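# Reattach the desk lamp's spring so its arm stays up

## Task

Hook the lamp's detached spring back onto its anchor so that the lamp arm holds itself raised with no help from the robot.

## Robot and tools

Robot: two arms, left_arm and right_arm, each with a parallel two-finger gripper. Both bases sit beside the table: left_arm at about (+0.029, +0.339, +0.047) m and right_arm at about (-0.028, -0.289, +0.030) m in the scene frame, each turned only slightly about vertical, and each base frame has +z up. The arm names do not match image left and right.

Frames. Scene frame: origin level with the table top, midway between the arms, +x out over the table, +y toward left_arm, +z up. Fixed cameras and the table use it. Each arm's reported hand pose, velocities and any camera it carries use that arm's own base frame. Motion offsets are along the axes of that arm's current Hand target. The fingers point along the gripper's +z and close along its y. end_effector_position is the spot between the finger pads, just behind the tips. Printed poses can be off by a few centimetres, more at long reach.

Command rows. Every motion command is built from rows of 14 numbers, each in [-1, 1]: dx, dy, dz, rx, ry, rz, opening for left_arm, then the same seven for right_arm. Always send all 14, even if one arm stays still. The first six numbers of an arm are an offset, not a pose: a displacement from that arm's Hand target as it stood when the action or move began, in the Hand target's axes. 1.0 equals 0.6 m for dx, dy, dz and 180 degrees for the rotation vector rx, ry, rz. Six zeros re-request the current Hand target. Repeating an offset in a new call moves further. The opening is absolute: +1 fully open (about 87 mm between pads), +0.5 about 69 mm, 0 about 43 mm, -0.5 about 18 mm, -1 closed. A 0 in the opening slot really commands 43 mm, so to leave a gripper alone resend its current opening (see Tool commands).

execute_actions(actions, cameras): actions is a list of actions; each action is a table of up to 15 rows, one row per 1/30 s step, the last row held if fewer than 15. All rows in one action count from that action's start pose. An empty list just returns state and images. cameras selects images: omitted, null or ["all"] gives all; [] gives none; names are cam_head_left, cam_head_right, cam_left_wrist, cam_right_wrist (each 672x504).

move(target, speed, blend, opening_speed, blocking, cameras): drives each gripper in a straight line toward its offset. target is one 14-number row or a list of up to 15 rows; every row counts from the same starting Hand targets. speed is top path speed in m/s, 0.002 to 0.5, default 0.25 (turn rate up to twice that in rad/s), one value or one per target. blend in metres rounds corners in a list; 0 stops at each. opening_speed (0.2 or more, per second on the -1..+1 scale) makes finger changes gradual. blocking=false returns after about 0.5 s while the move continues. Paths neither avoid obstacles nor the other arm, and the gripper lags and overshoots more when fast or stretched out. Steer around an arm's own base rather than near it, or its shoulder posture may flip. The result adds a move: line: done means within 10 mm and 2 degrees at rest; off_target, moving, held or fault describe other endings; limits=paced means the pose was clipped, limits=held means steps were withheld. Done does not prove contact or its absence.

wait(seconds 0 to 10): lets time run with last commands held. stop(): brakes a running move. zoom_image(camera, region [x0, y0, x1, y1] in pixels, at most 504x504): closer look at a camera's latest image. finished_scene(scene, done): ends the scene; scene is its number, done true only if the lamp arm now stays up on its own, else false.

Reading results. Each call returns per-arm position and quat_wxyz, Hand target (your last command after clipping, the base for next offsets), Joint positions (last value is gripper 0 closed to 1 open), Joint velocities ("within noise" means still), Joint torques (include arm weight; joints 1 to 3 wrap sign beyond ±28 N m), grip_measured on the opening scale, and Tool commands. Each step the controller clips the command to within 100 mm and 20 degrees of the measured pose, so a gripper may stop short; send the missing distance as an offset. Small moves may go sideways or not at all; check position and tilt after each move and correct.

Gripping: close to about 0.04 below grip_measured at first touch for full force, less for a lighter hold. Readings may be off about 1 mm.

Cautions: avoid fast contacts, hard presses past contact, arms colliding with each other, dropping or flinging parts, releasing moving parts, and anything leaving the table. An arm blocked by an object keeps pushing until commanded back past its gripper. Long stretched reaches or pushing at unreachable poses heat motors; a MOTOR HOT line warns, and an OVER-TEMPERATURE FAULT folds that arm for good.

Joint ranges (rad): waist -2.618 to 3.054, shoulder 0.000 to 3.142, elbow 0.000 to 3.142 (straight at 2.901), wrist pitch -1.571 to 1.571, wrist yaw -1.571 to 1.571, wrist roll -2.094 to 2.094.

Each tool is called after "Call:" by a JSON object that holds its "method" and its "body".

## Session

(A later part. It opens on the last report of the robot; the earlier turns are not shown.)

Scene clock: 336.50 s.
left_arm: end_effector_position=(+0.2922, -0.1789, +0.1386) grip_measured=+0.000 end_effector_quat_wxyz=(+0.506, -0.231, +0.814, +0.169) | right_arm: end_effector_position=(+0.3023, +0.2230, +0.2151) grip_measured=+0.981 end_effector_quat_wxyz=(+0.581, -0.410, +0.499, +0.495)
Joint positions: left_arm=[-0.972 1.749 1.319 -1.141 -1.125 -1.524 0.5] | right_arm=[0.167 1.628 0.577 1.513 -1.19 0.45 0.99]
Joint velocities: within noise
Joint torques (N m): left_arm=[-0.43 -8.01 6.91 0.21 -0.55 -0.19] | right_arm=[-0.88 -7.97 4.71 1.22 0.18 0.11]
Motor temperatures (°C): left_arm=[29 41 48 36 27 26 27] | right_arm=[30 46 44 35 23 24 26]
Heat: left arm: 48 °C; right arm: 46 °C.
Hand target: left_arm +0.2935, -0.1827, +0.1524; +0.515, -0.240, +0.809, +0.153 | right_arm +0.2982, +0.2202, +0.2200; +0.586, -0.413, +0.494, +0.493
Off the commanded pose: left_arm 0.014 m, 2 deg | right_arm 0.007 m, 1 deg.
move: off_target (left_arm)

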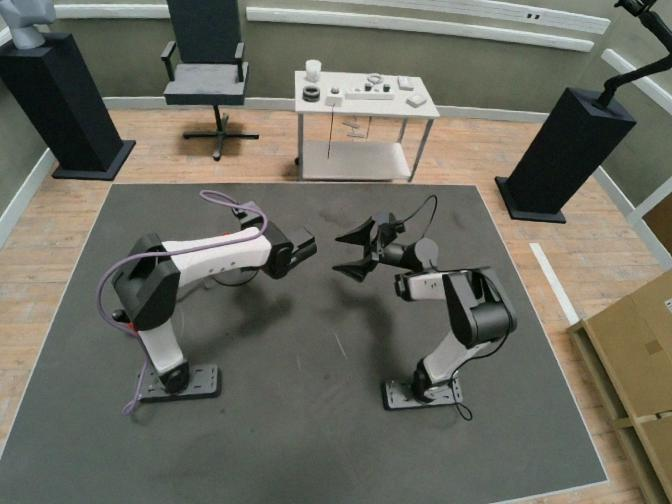

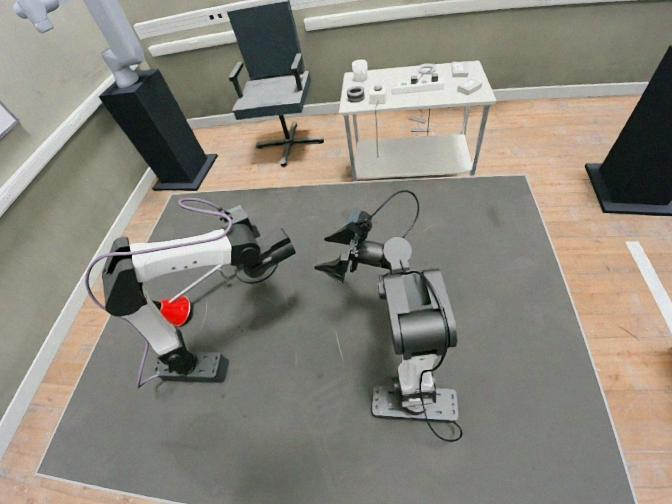

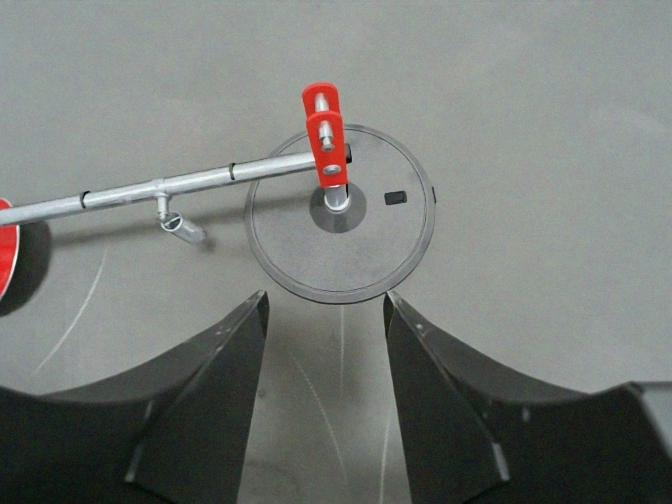

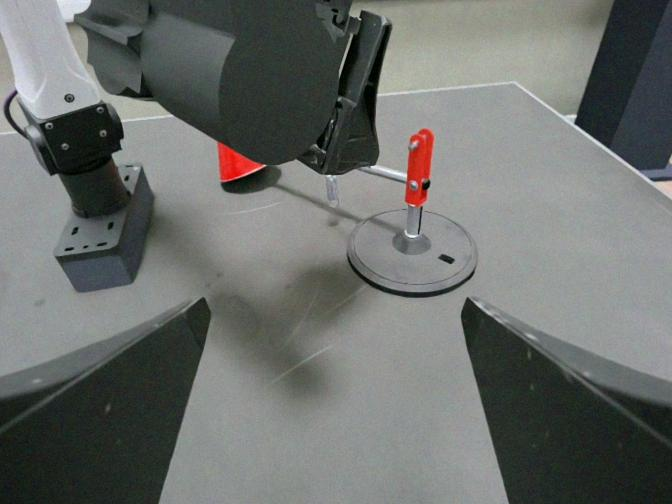

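Call:
{"method": "move", "body": {"target": [[-0.121,0,-0.057,0,0,0,0,0,0,0,0,0,0,1],[-0.123,0.30,0.069,0.241,0.302,0.378,0,0,0,0,0,0,0,1]], "speed": 0.15, "blend": 0.03}}

Scene clock: 363.70 s.
left_arm: end_effector_position=(+0.2555, +0.0045, +0.1997) grip_measured=+0.000 end_effector_quat_wxyz=(+0.033, +0.373, +0.927, +0.017) | right_arm: end_effector_position=(+0.3023, +0.2230, +0.2151) grip_measured=+0.981 end_effector_quat_wxyz=(+0.581, -0.410, +0.499, +0.495)
Joint positions: left_arm=[-0.094 1.597 1.65 -1.551 -0.015 0.671 0.5] | right_arm=[0.167 1.628 0.577 1.513 -1.19 0.45 0.99]
Joint velocities: within noise
Joint torques (N m): left_arm=[0.8 -5.48 5.16 0.4 0.1 -0.01] | right_arm=[-0.87 -7.97 4.71 1.21 0.18 0.1]
Motor temperatures (°C): left_arm=[29 42 48 33 27 26 27] | right_arm=[30 45 43 34 23 24 26]
Heat: left arm: 48 °C; right arm: 45 °C.
Hand target: left_arm +0.2528, +0.0056, +0.2018; +0.001, +0.374, +0.928, +0.000 | right_arm +0.2982, +0.2202, +0.2200; +0.586, -0.413, +0.494, +0.493
Off the commanded pose: left_arm 0.004 m, 4 deg | right_arm 0.007 m, 1 deg.
joint sent to its limit (left arm) — joint 4 (wrist pitch), lower limit. The joint targets are off in orientation, not in position.
move: off_target (left_arm)

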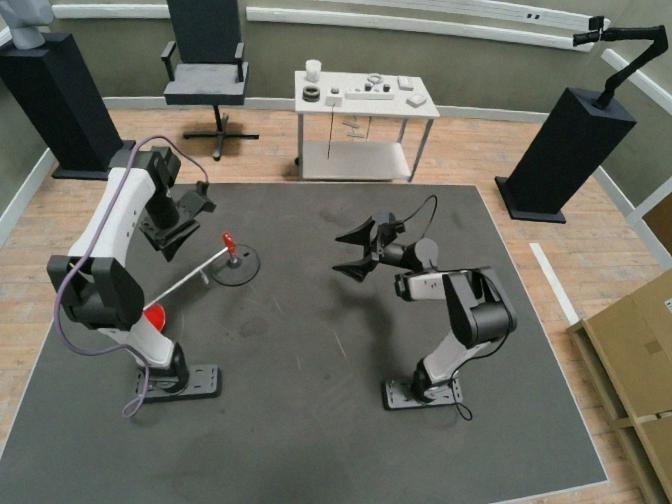

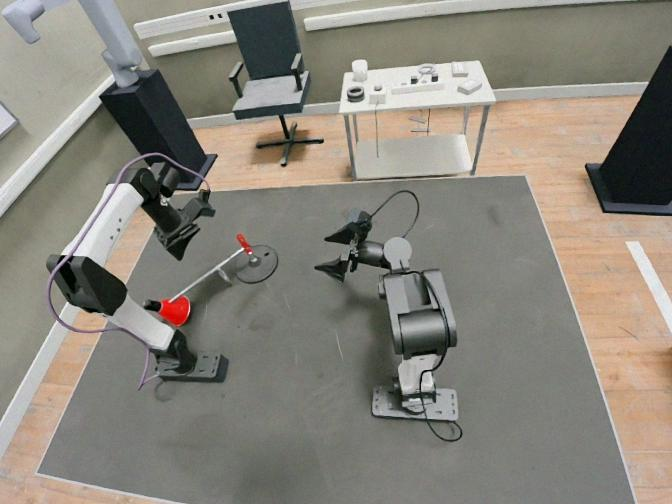

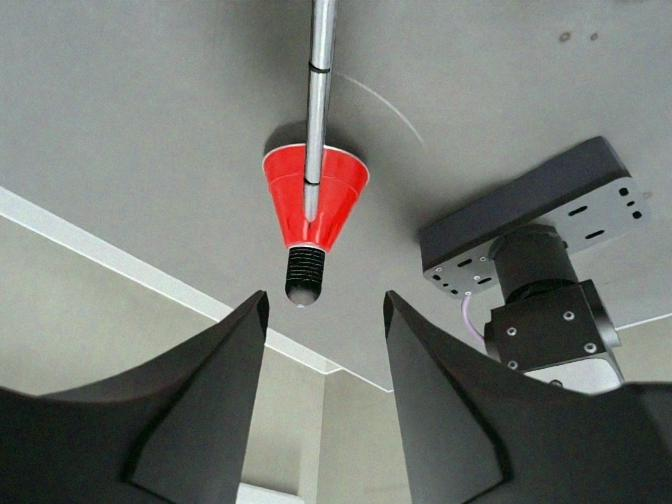

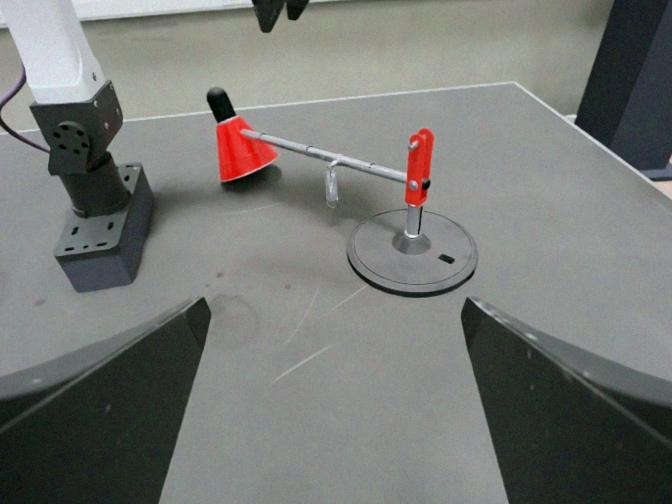

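Call:
{"method": "move", "body": {"target": [0,0,0.207,0,0,0,0,0,0,0,0,0,0,1], "speed": 0.1, "cameras": ["cam_left_wrist","cam_right_wrist"]}}

Call:
{"method": "zoom_image", "body": {"camera": "cam_right_wrist", "region": [200, 60, 450, 260]}}

Scene clock: 372.40 s.
left_arm: end_effector_position=(+0.2491, +0.0052, +0.0794) grip_measured=+0.000 end_effector_quat_wxyz=(-0.006, +0.373, +0.928, +0.003) | right_arm: end_effector_position=(+0.3023, +0.2230, +0.2151) grip_measured=+0.981 end_effector_quat_wxyz=(+0.581, -0.410, +0.499, +0.495)
Joint positions: left_arm=[-0.09 1.628 1.193 -1.146 -0.009 0.675 0.5] | right_arm=[0.167 1.628 0.577 1.513 -1.19 0.45 0.99]
Joint velocities: within noise
Joint torques (N m): left_arm=[0.85 -5.07 5.11 0.51 0.11 0] | right_arm=[-0.9 -7.94 4.71 1.21 0.18 0.11]
Motor temperatures (°C): left_arm=[29 42 48 32 27 26 27] | right_arm=[30 45 43 34 23 24 26]
Heat: left arm: 48 °C; right arm: 45 °C.
Hand target: left_arm +0.2530, +0.0056, +0.0776; +0.001, +0.374, +0.928, +0.000 | right_arm +0.2982, +0.2202, +0.2200; +0.586, -0.413, +0.494, +0.493
Off the commanded pose: left_arm 0.004 m, 1 deg | right_arm 0.007 m, 1 deg.
move: done
Images, in order (width x height): cam_left_wrist 672x504, cam_right_wrist 672x504.

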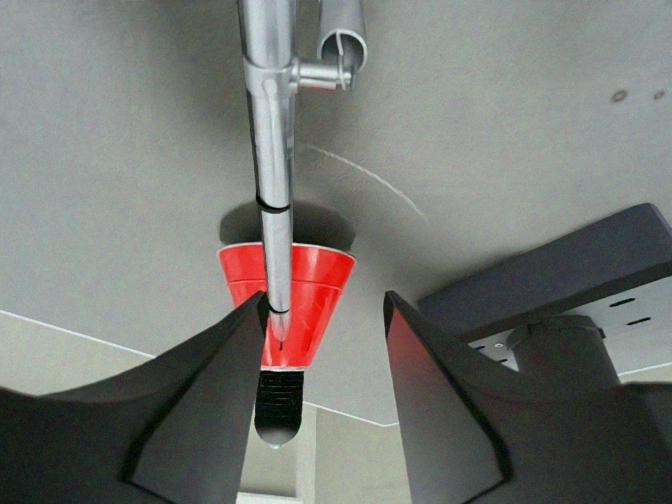

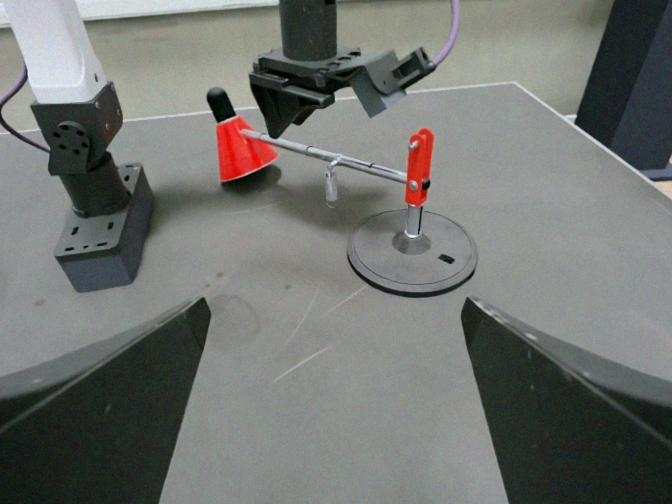

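Scaled by 2.016 from the camera's 672x504 image, which has a finer 960x720 frame.

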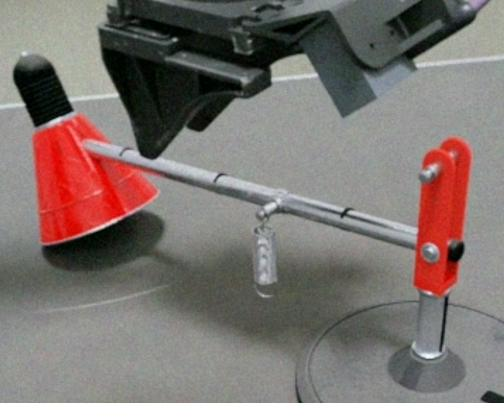

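Call:
{"method": "move", "body": {"target": [[0,0.028,0,0,0,0,0,0,0,0,0,0,0,1],[0,0.028,0.025,0,0,0,0,0,0,0,0,0,0,1],[0,0.028,0.025,0,0,0,-0.9,0,0,0,0,0,0,1]], "speed": 0.06, "opening_speed": 0.6, "cameras": ["cam_left_wrist","cam_right_wrist"]}}

Call:
{"method": "zoom_image", "body": {"camera": "cam_right_wrist", "region": [200, 60, 450, 260]}}

Scene clock: 378.90 s.
left_arm: end_effector_position=(+0.2616, +0.0173, +0.0652) grip_measured=-0.900 end_effector_quat_wxyz=(-0.004, +0.373, +0.928, +0.003) | right_arm: end_effector_position=(+0.3023, +0.2230, +0.2151) grip_measured=+0.981 end_effector_quat_wxyz=(+0.581, -0.410, +0.499, +0.495)
Joint positions: left_arm=[-0.044 1.679 1.193 -1.089 -0.008 0.719 0.05] | right_arm=[0.167 1.628 0.577 1.513 -1.19 0.45 0.99]
Joint velocities: within noise
Joint torques (N m): left_arm=[0.69 -5.23 4.96 0.52 0.11 -0.01] | right_arm=[-0.88 -7.97 4.71 1.22 0.18 0.1]
Motor temperatures (°C): left_arm=[29 42 47 32 27 25 27] | right_arm=[30 45 43 34 23 24 26]
Heat: left arm: 47 °C; right arm: 45 °C.
Hand target: left_arm +0.2648, +0.0177, +0.0627; +0.001, +0.374, +0.927, +0.000 | right_arm +0.2982, +0.2202, +0.2200; +0.586, -0.413, +0.494, +0.493
Off the commanded pose: left_arm 0.004 m, 1 deg | right_arm 0.007 m, 1 deg.
move: done
Images, in order (width x height): cam_left_wrist 672x504, cam_right_wrist 672x504.

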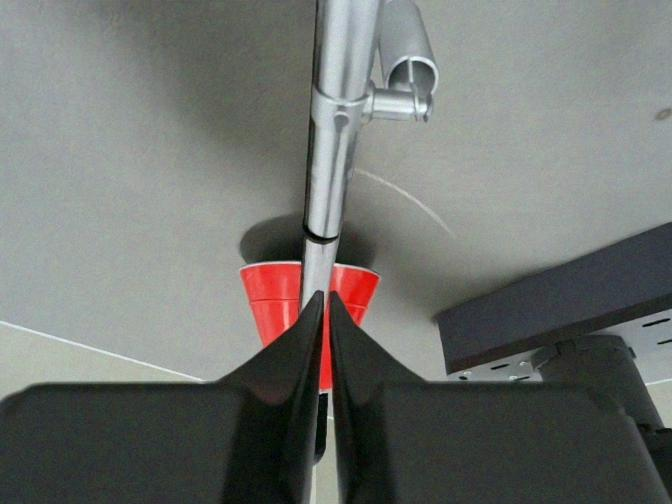

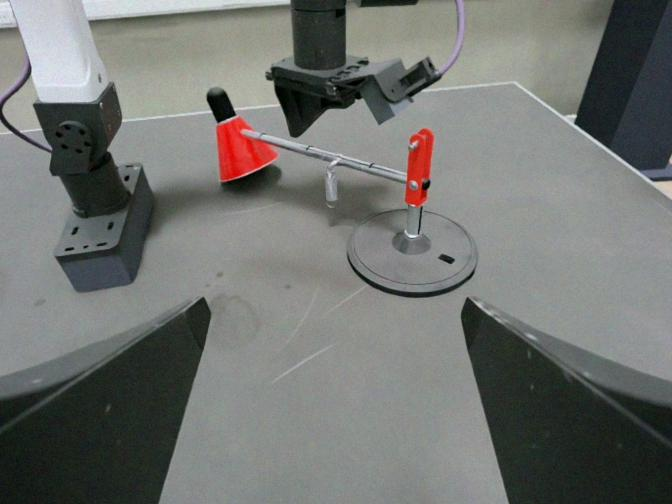

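Scaled by 2.016 from the camera's 672x504 image, which has a finer 960x720 frame.

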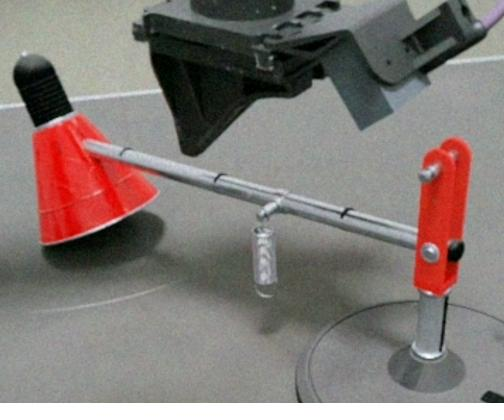

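Call:
{"method": "move", "body": {"target": [[0,0,0,0,0,0,0,0,0,0,0,0,0,1],[0,0.006,0.037,0,0,0,0,0,0,0,0,0,0,1],[0,0.006,0.037,0,0,0,-0.9,0,0,0,0,0,0,1]], "speed": 0.06, "opening_speed": 0.6, "cameras": ["cam_left_wrist","cam_right_wrist"]}}

Call:
{"method": "zoom_image", "body": {"camera": "cam_right_wrist", "region": [200, 60, 450, 260]}}

Scene clock: 386.80 s.
left_arm: end_effector_position=(+0.2646, +0.0191, +0.0430) grip_measured=-0.622 end_effector_quat_wxyz=(-0.004, +0.380, +0.925, +0.002) | right_arm: end_effector_position=(+0.3023, +0.2230, +0.2151) grip_measured=+0.981 end_effector_quat_wxyz=(+0.581, -0.410, +0.499, +0.495)
Joint positions: left_arm=[-0.038 1.713 1.139 -1.002 -0.007 0.741 0.189] | right_arm=[0.167 1.628 0.577 1.513 -1.19 0.45 0.99]
Joint velocities: within noise
Joint torques (N m): left_arm=[0.99 -5.39 4.86 0.53 0.09 -0.13] | right_arm=[-0.88 -7.95 4.7 1.22 0.18 0.11]
Motor temperatures (°C): left_arm=[29 42 47 32 27 25 27] | right_arm=[30 45 43 34 23 24 26]
Heat: left arm: 47 °C; right arm: 45 °C.
Hand target: left_arm +0.2673, +0.0203, +0.0405; +0.001, +0.374, +0.927, +0.000 | right_arm +0.2982, +0.2202, +0.2200; +0.586, -0.413, +0.494, +0.493
Off the commanded pose: left_arm 0.004 m, 1 deg | right_arm 0.007 m, 1 deg.
move: done
Images, in order (width x height): cam_left_wrist 672x504, cam_right_wrist 672x504.

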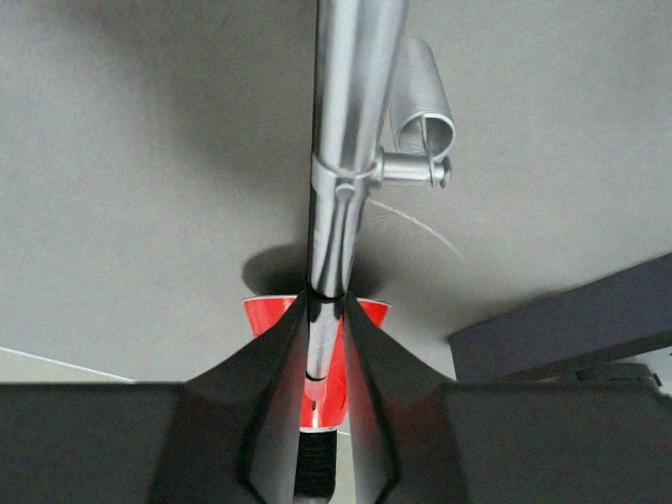

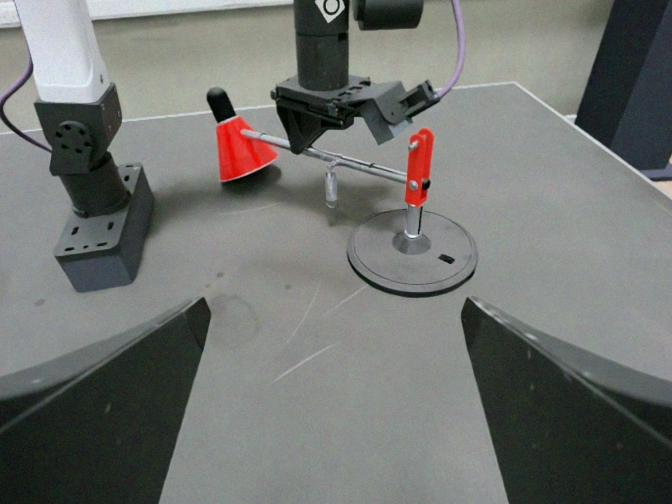

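Scaled by 2.016 from the camera's 672x504 image, which has a finer 960x720 frame.

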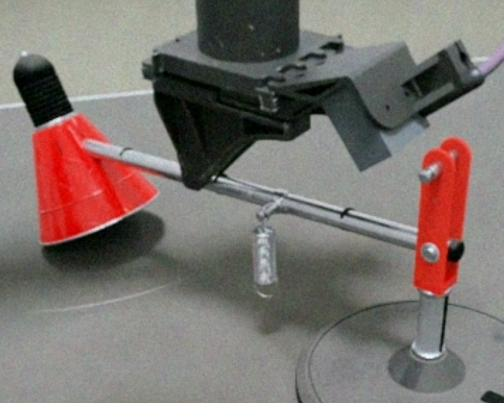

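Call:
{"method": "move", "body": {"target": [[-0.007,0,-0.062,0,0,0,-0.9,0,0,0,0,0,0,1],[-0.030,-0.003,-0.127,0,0,0,-0.9,0,0,0,0,0,0,1],[-0.065,-0.007,-0.185,0,0,0,-0.9,0,0,0,0,0,0,1]], "speed": 0.05, "blend": 0.01, "cameras": ["cam_left_wrist","cam_right_wrist"]}}

Call:
{"method": "zoom_image", "body": {"camera": "cam_right_wrist", "region": [200, 60, 450, 260]}}

Scene clock: 398.67 s.
left_arm: end_effector_position=(+0.2784, -0.0003, +0.1448) grip_measured=-0.632 end_effector_quat_wxyz=(-0.031, +0.381, +0.924, -0.001) | right_arm: end_effector_position=(+0.3023, +0.2230, +0.2151) grip_measured=+0.981 end_effector_quat_wxyz=(+0.581, -0.410, +0.499, +0.495)
Joint positions: left_arm=[-0.105 1.773 1.609 -1.468 -0.016 0.676 0.184] | right_arm=[0.167 1.628 0.577 1.513 -1.19 0.45 0.99]
Joint velocities: within noise
Joint torques (N m): left_arm=[-1.11 -6.41 8.21 0.49 0.19 -0.35] | right_arm=[-0.88 -7.94 4.71 1.21 0.18 0.11]
Motor temperatures (°C): left_arm=[29 42 47 31 27 25 27] | right_arm=[30 45 42 34 23 24 26]
Heat: left arm: 47 °C; right arm: 45 °C.
Hand target: left_arm +0.2923, -0.0098, +0.1516; +0.001, +0.374, +0.927, +0.000 | right_arm +0.2982, +0.2202, +0.2200; +0.586, -0.413, +0.494, +0.493
Off the commanded pose: left_arm 0.018 m, 4 deg | right_arm 0.007 m, 1 deg.
move: off_target (left_arm)
Images, in order (width x height): cam_left_wrist 672x504, cam_right_wrist 672x504.

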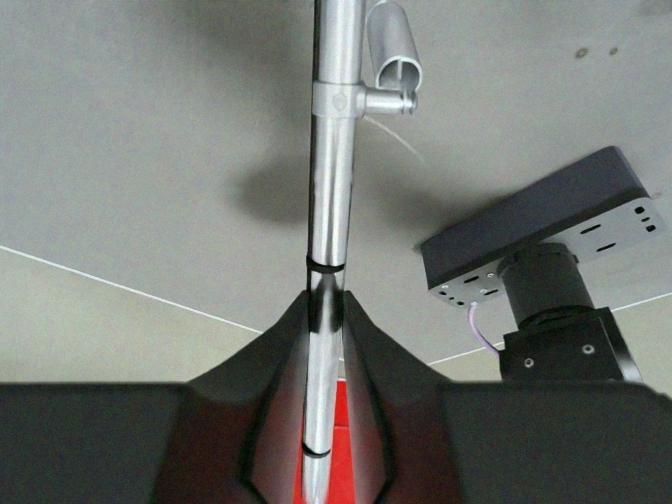

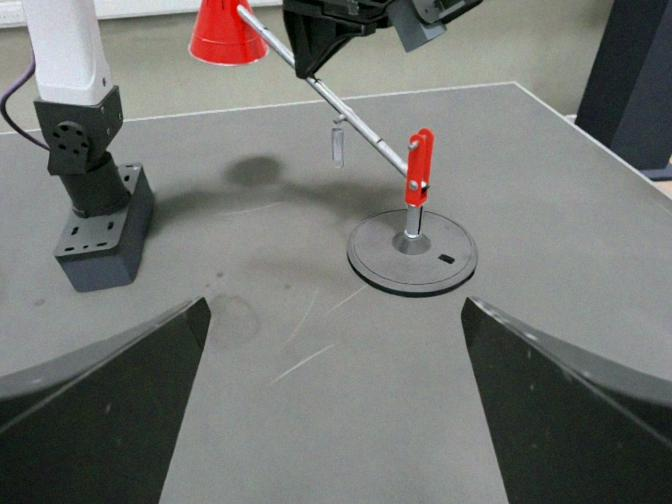

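Scaled by 2.016 from the camera's 672x504 image, which has a finer 960x720 frame.

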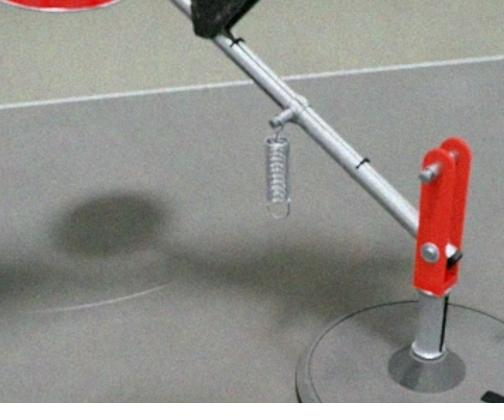

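Call:
{"method": "move", "body": {"target": [[-0.033,-0.003,-0.04,0,0,0,-0.9,0,0,0,0,0,0,1],[-0.076,-0.008,-0.075,0,0,0,-0.9,0,0,0,0,0,0,1]], "speed": 0.05, "blend": 0.01}}

Call:
{"method": "zoom_image", "body": {"camera": "cam_right_wrist", "region": [250, 0, 500, 200]}}

Scene clock: 403.63 s.
left_arm: end_effector_position=(+0.3083, -0.0326, +0.1937) grip_measured=-0.623 end_effector_quat_wxyz=(+0.018, +0.385, +0.923, +0.019) | right_arm: end_effector_position=(+0.3023, +0.2230, +0.2151) grip_measured=+0.981 end_effector_quat_wxyz=(+0.581, -0.410, +0.499, +0.495)
Joint positions: left_arm=[-0.198 1.847 1.914 -1.594 -0.031 0.593 0.188] | right_arm=[0.167 1.628 0.577 1.513 -1.19 0.45 0.99]
Joint velocities: within noise
Joint torques (N m): left_arm=[-1.17 -5.7 7.77 0.79 0.21 -0.43] | right_arm=[-0.91 -7.97 4.71 1.22 0.18 0.1]
Motor temperatures (°C): left_arm=[29 42 47 31 27 25 27] | right_arm=[30 45 42 34 23 24 26]
Heat: left arm: 47 °C; right arm: 45 °C.
Hand target: left_arm +0.3217, -0.0448, +0.1966; +0.001, +0.374, +0.928, +0.000 | right_arm +0.2982, +0.2202, +0.2200; +0.586, -0.413, +0.494, +0.493
Off the commanded pose: left_arm 0.018 m, 3 deg | right_arm 0.007 m, 1 deg.
joint read past its limit (left arm) — joint 4 (wrist pitch), lower limit.
joint sent to its limit (left arm) — joint 4 (wrist pitch), lower limit. The joint targets are off in orientation, not in position.
move: off_target (left_arm)

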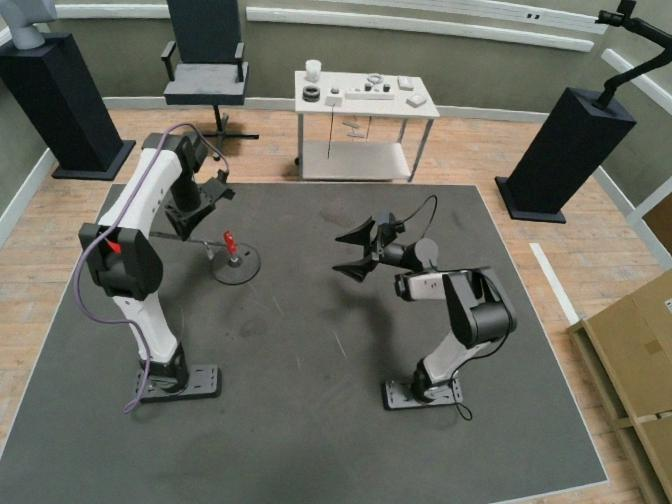

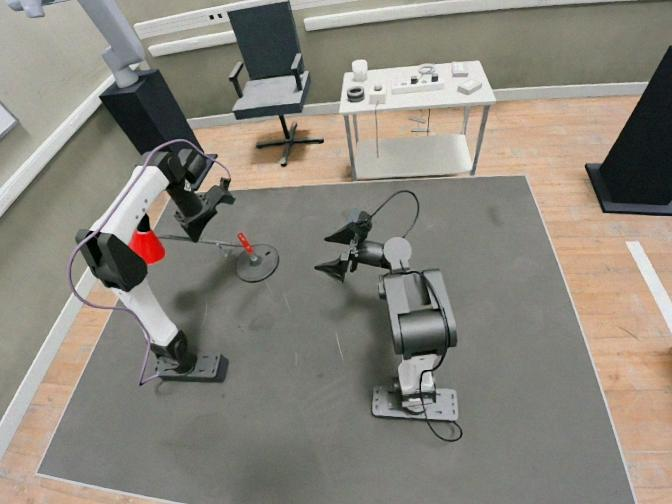

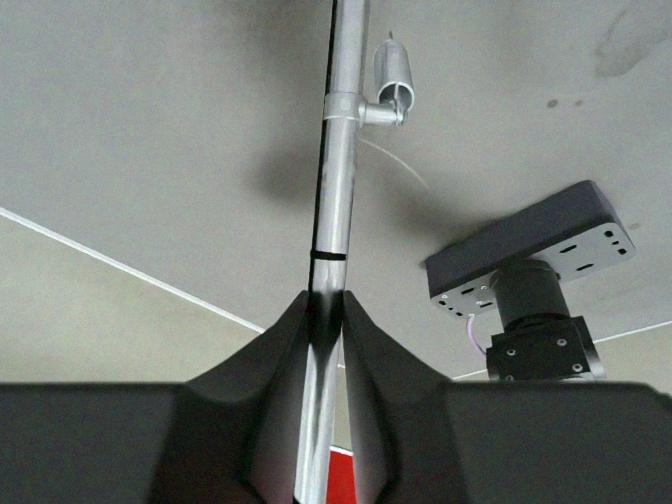

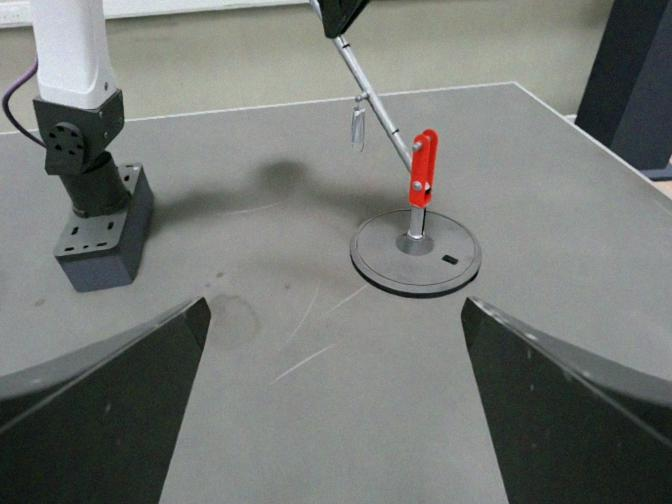

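Scaled by 2.016 from the camera's 672x504 image, which has a finer 960x720 frame.

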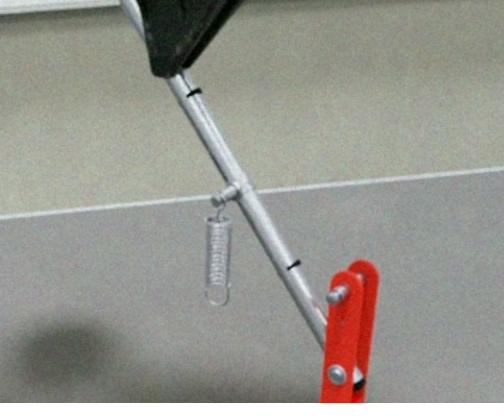

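Call:
{"method": "move", "body": {"target": [0,0,0,0,0,0,-0.9,0.223,0.059,0.402,0.152,0.218,0.026,0], "speed": 0.12}}

Scene clock: 430.97 s.
left_arm: end_effector_position=(+0.3083, -0.0326, +0.1937) grip_measured=-0.623 end_effector_quat_wxyz=(+0.018, +0.385, +0.923, +0.019) | right_arm: end_effector_position=(+0.3062, +0.4771, +0.1223) grip_measured=+0.000 end_effector_quat_wxyz=(+0.443, -0.393, +0.776, +0.218)
Joint positions: left_arm=[-0.198 1.847 1.914 -1.594 -0.031 0.593 0.188] | right_arm=[1.023 2.007 1.499 -0.033 0.083 0.039 0.5]
Joint velocities: within noise
Joint torques (N m): left_arm=[-1.17 -5.7 7.8 0.79 0.21 -0.42] | right_arm=[0.13 -10.62 11.33 1.49 0.1 0.08]
Motor temperatures (°C): left_arm=[29 42 48 30 27 26 28] | right_arm=[30 45 43 34 23 24 25]
Heat: left arm: 48 °C; right arm: 45 °C.
Hand target: left_arm +0.3217, -0.0448, +0.1966; +0.001, +0.374, +0.928, +0.000 | right_arm +0.3082, +0.4831, +0.1300; +0.447, -0.385, +0.776, +0.222
Off the commanded pose: left_arm 0.018 m, 3 deg | right_arm 0.010 m, 1 deg.
joint read past its limit (left arm) — joint 4 (wrist pitch), lower limit.
joint sent to its limit (left arm) — joint 4 (wrist pitch), lower limit. The joint targets are off in orientation, not in position.
move: off_target (left_arm)

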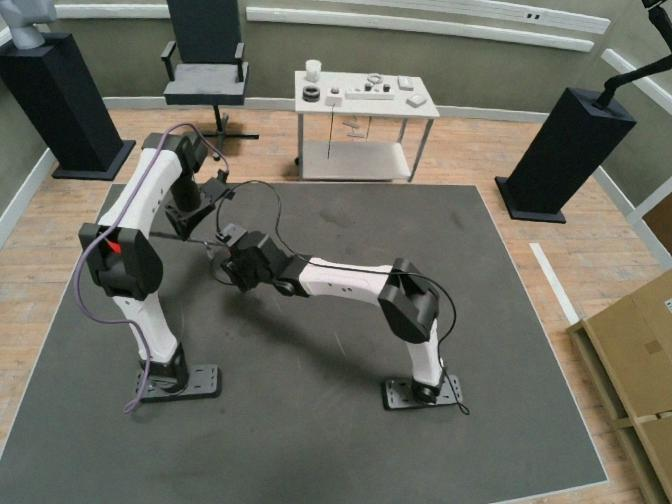

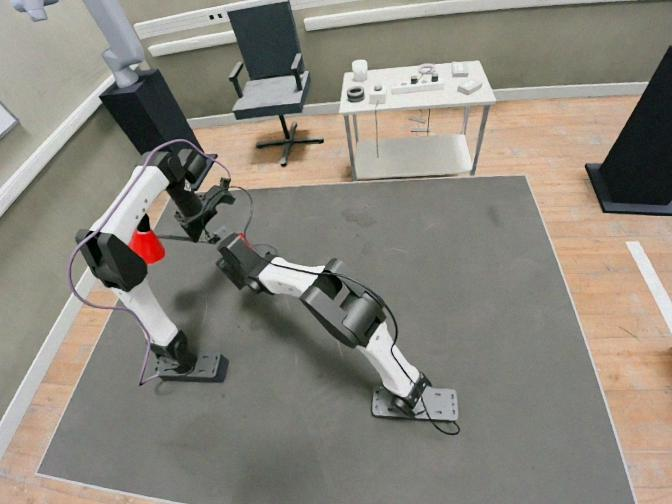

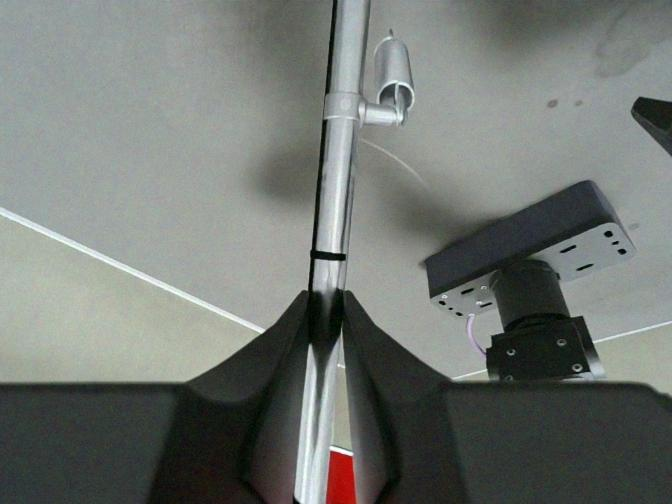

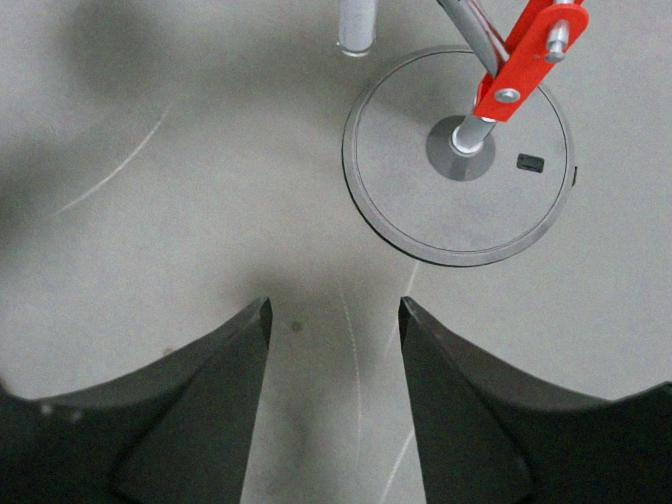

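Call:
{"method": "move", "body": {"target": [0,0,0,0,0,0,-0.9,-0.05,-0.0135,0.0866,0,0,0,0], "speed": 0.08, "cameras": ["cam_left_wrist","cam_right_wrist"]}}

Call:
{"method": "zoom_image", "body": {"camera": "cam_right_wrist", "region": [230, 40, 480, 300]}}

Scene clock: 437.90 s.
left_arm: end_effector_position=(+0.3083, -0.0326, +0.1937) grip_measured=-0.623 end_effector_quat_wxyz=(+0.018, +0.385, +0.923, +0.019) | right_arm: end_effector_position=(+0.3458, +0.5233, +0.1228) grip_measured=+0.000 end_effector_quat_wxyz=(+0.443, -0.388, +0.778, +0.218)
Joint positions: left_arm=[-0.198 1.847 1.914 -1.594 -0.031 0.593 0.188] | right_arm=[1.005 2.244 1.871 -0.166 0.073 0.039 0.5]
Joint velocities: within noise
Joint torques (N m): left_arm=[-1.17 -5.7 7.79 0.79 0.21 -0.42] | right_arm=[-0.77 -12.59 11.49 1.48 -0.04 -0.05]
Motor temperatures (°C): left_arm=[28 42 48 30 27 26 28] | right_arm=[30 46 44 34 23 24 25]
Heat: left arm: 48 °C; right arm: 46 °C.
Hand target: left_arm +0.3217, -0.0448, +0.1966; +0.001, +0.374, +0.928, +0.000 | right_arm +0.3508, +0.5261, +0.1299; +0.447, -0.385, +0.776, +0.222
Off the commanded pose: left_arm 0.018 m, 3 deg | right_arm 0.009 m, 1 deg.
joint read past its limit (left arm) — joint 4 (wrist pitch), lower limit.
joint sent to its limit (left arm) — joint 4 (wrist pitch), lower limit. The joint targets are off in orientation, not in position.
move: off_target (left_arm)
Images, in order (width x height): cam_left_wrist 672x504, cam_right_wrist 672x504.

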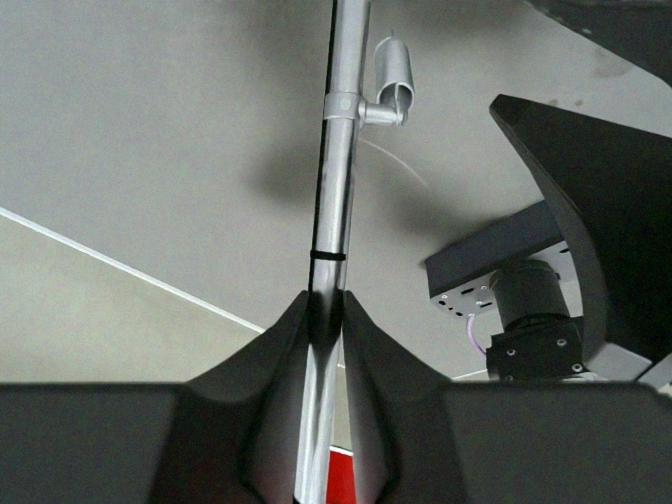

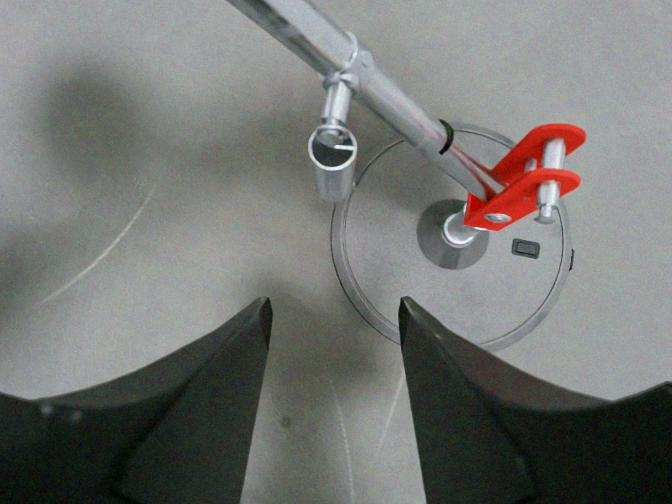

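Scaled by 1.938 from the camera's 672x504 image, which has a finer 960x720 frame.

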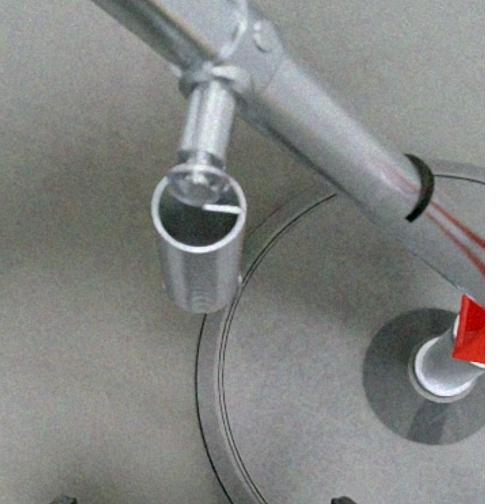

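Call:
{"method": "move", "body": {"target": [[0,0,0,0,0,0,-0.9,-0.024,0,0.0575,0,0,0,0],[0,0,0,0,0,0,-0.9,-0.024,0,0.0575,0,0,0,-0.95]], "speed": 0.06, "opening_speed": 0.6, "cameras": ["cam_left_wrist","cam_right_wrist"]}}

Call:
{"method": "zoom_image", "body": {"camera": "cam_left_wrist", "region": [300, 0, 550, 200]}}

Call:
{"method": "zoom_image", "body": {"camera": "cam_right_wrist", "region": [230, 140, 480, 400]}}

Scene clock: 447.13 s.
left_arm: end_effector_position=(+0.3199, -0.0207, +0.1895) grip_measured=-0.585 end_effector_quat_wxyz=(+0.026, +0.348, +0.936, +0.039) | right_arm: end_effector_position=(+0.3666, +0.5446, +0.1191) grip_measured=-0.949 end_effector_quat_wxyz=(+0.437, -0.379, +0.790, +0.205)
Joint positions: left_arm=[-0.169 1.866 1.918 -1.558 -0.068 0.546 0.207] | right_arm=[1.001 2.41 2.161 -0.317 0.097 0.053 0.025]
Joint velocities: within noise
Joint torques (N m): left_arm=[-3.74 -7.5 7.27 0.47 0.53 0.06] | right_arm=[-0.91 -11.88 12.4 1.83 -0.34 -0.25]
Motor temperatures (°C): left_arm=[29 42 48 30 27 26 28] | right_arm=[30 48 46 35 23 24 25]
Heat: left arm: 48 °C; right arm: 48 °C.
Hand target: left_arm +0.3217, -0.0449, +0.1966; +0.001, +0.374, +0.927, +0.000 | right_arm +0.3732, +0.5555, +0.1248; +0.447, -0.385, +0.776, +0.222
Off the commanded pose: left_arm 0.025 m, 6 deg | right_arm 0.014 m, 3 deg.
joint sent to its limit (left arm) — joint 4 (wrist pitch), lower limit. The joint targets are off in orientation, not in position.
move: off_target (left_arm, right_arm); target 2's new opening was sent with right_arm's hand 0.014 m and 3 deg from that target
Images, in order (width x height): cam_left_wrist 672x504, cam_right_wrist 672x504.

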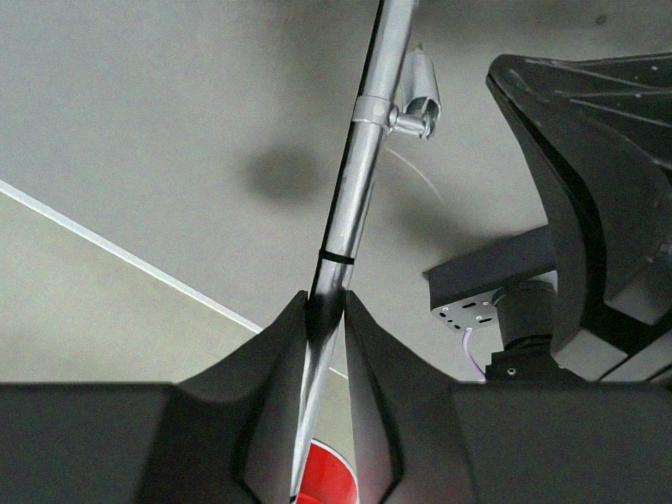

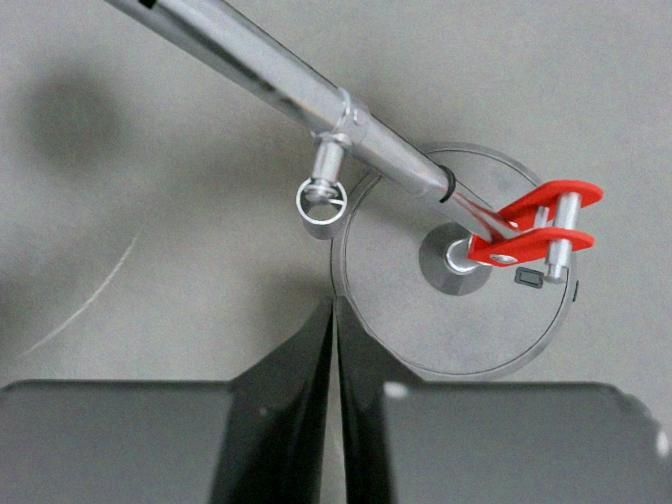

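Scaled by 2.016 from the camera's 672x504 image, which has a finer 960x720 frame.

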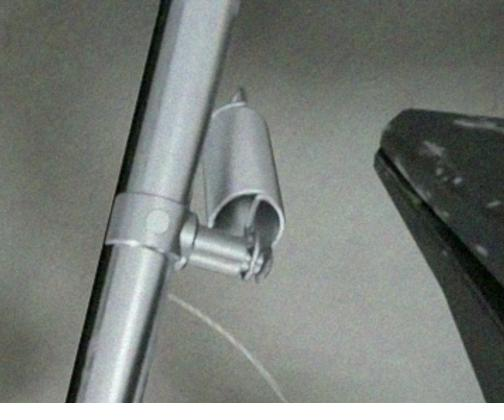

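Scaled by 1.938 from the camera's 672x504 image, which has a finer 960x720 frame.

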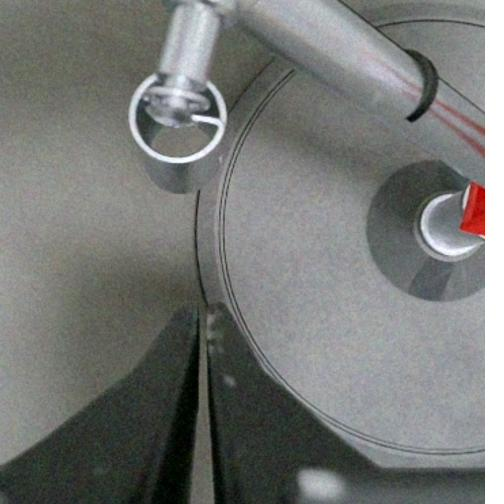

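Call:
{"method": "move", "body": {"target": [[0,0,0,0,0,0,-0.9,0.042,0,-0.0722,0,0,0,-0.9],[0,0,0,0,0,0,-0.9,0.036,0,-0.064,0,-0.167,0,0]], "speed": 0.07}}

Call:
{"method": "zoom_image", "body": {"camera": "cam_left_wrist", "region": [300, 0, 550, 200]}}

Scene clock: 459.67 s.
left_arm: end_effector_position=(+0.3138, -0.0291, +0.1896) grip_measured=-0.620 end_effector_quat_wxyz=(+0.015, +0.371, +0.928, +0.031) | right_arm: end_effector_position=(+0.3489, +0.5203, +0.1300) grip_measured=+0.000 end_effector_quat_wxyz=(+0.630, -0.311, +0.636, +0.319)
Joint positions: left_arm=[-0.194 1.866 1.918 -1.582 -0.055 0.568 0.19] | right_arm=[1.001 2.208 1.315 0.889 0.078 0.014 0.5]
Joint velocities: within noise
Joint torques (N m): left_arm=[-1.54 -7.35 7.39 0.66 0.42 -0.17] | right_arm=[0.32 -11.47 5.98 1.87 0.1 -0.2]
Motor temperatures (°C): left_arm=[29 43 48 29 27 25 28] | right_arm=[30 52 47 36 23 24 25]
Heat: left arm: 48 °C; right arm: 52 °C.
Hand target: left_arm +0.3217, -0.0449, +0.1966; +0.001, +0.374, +0.927, +0.000 | right_arm +0.3466, +0.5204, +0.1255; +0.633, -0.315, +0.634, +0.314
Off the commanded pose: left_arm 0.019 m, 4 deg | right_arm 0.005 m, 1 deg.
joint read past its limit (left arm) — joint 4 (wrist pitch), lower limit.
joint sent to its limit (left arm) — joint 4 (wrist pitch), lower limit. The joint targets are off in orientation, not in position.
move: off_target (left_arm)

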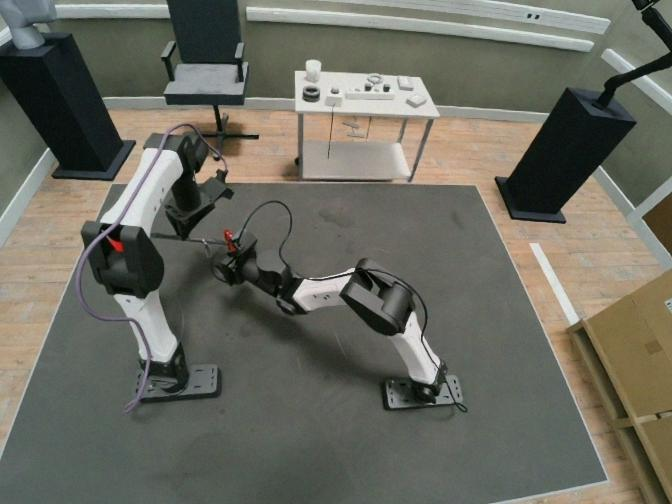

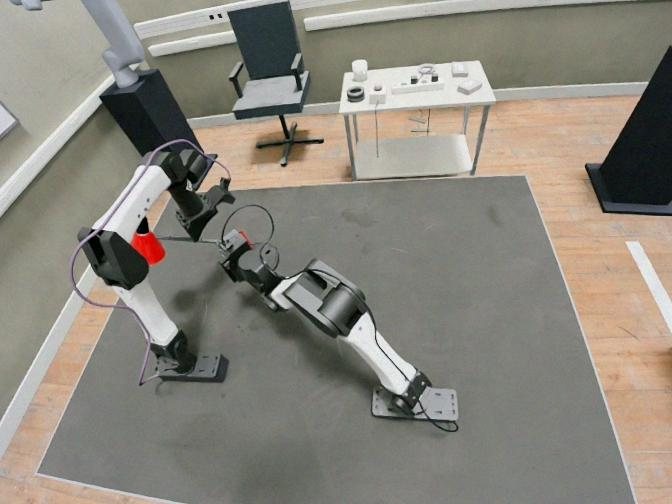

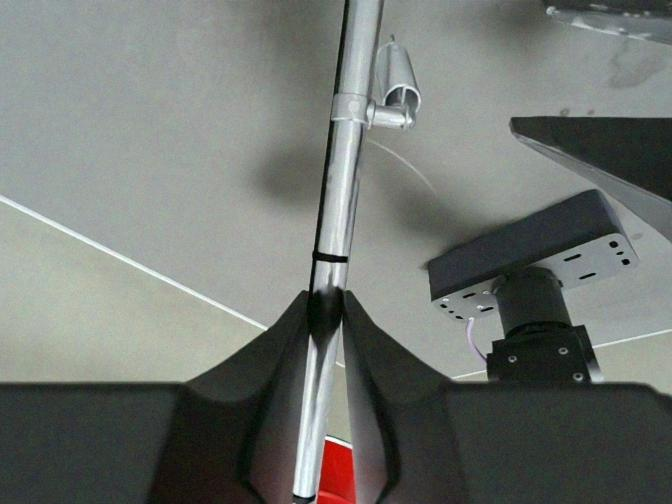

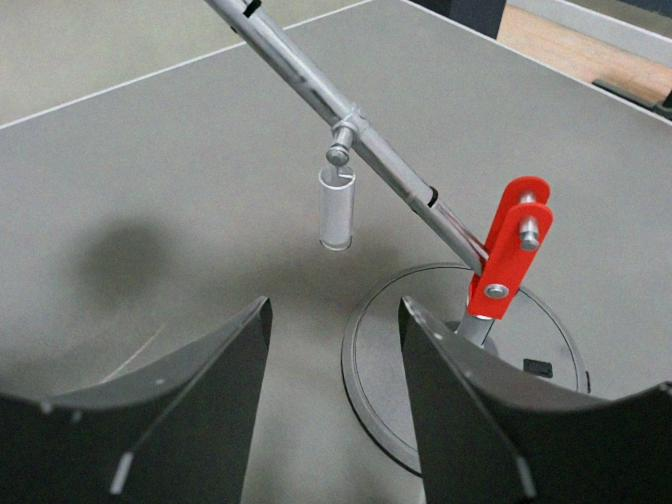

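Scaled by 2.016 from the camera's 672x504 image, which has a finer 960x720 frame.

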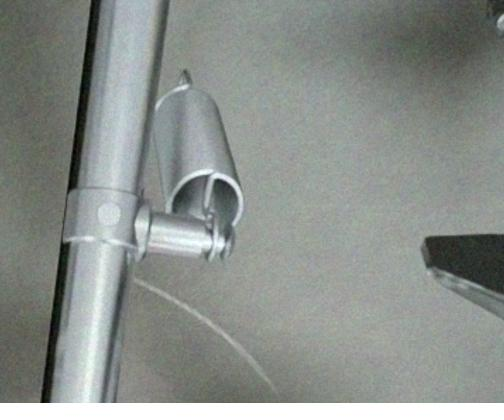

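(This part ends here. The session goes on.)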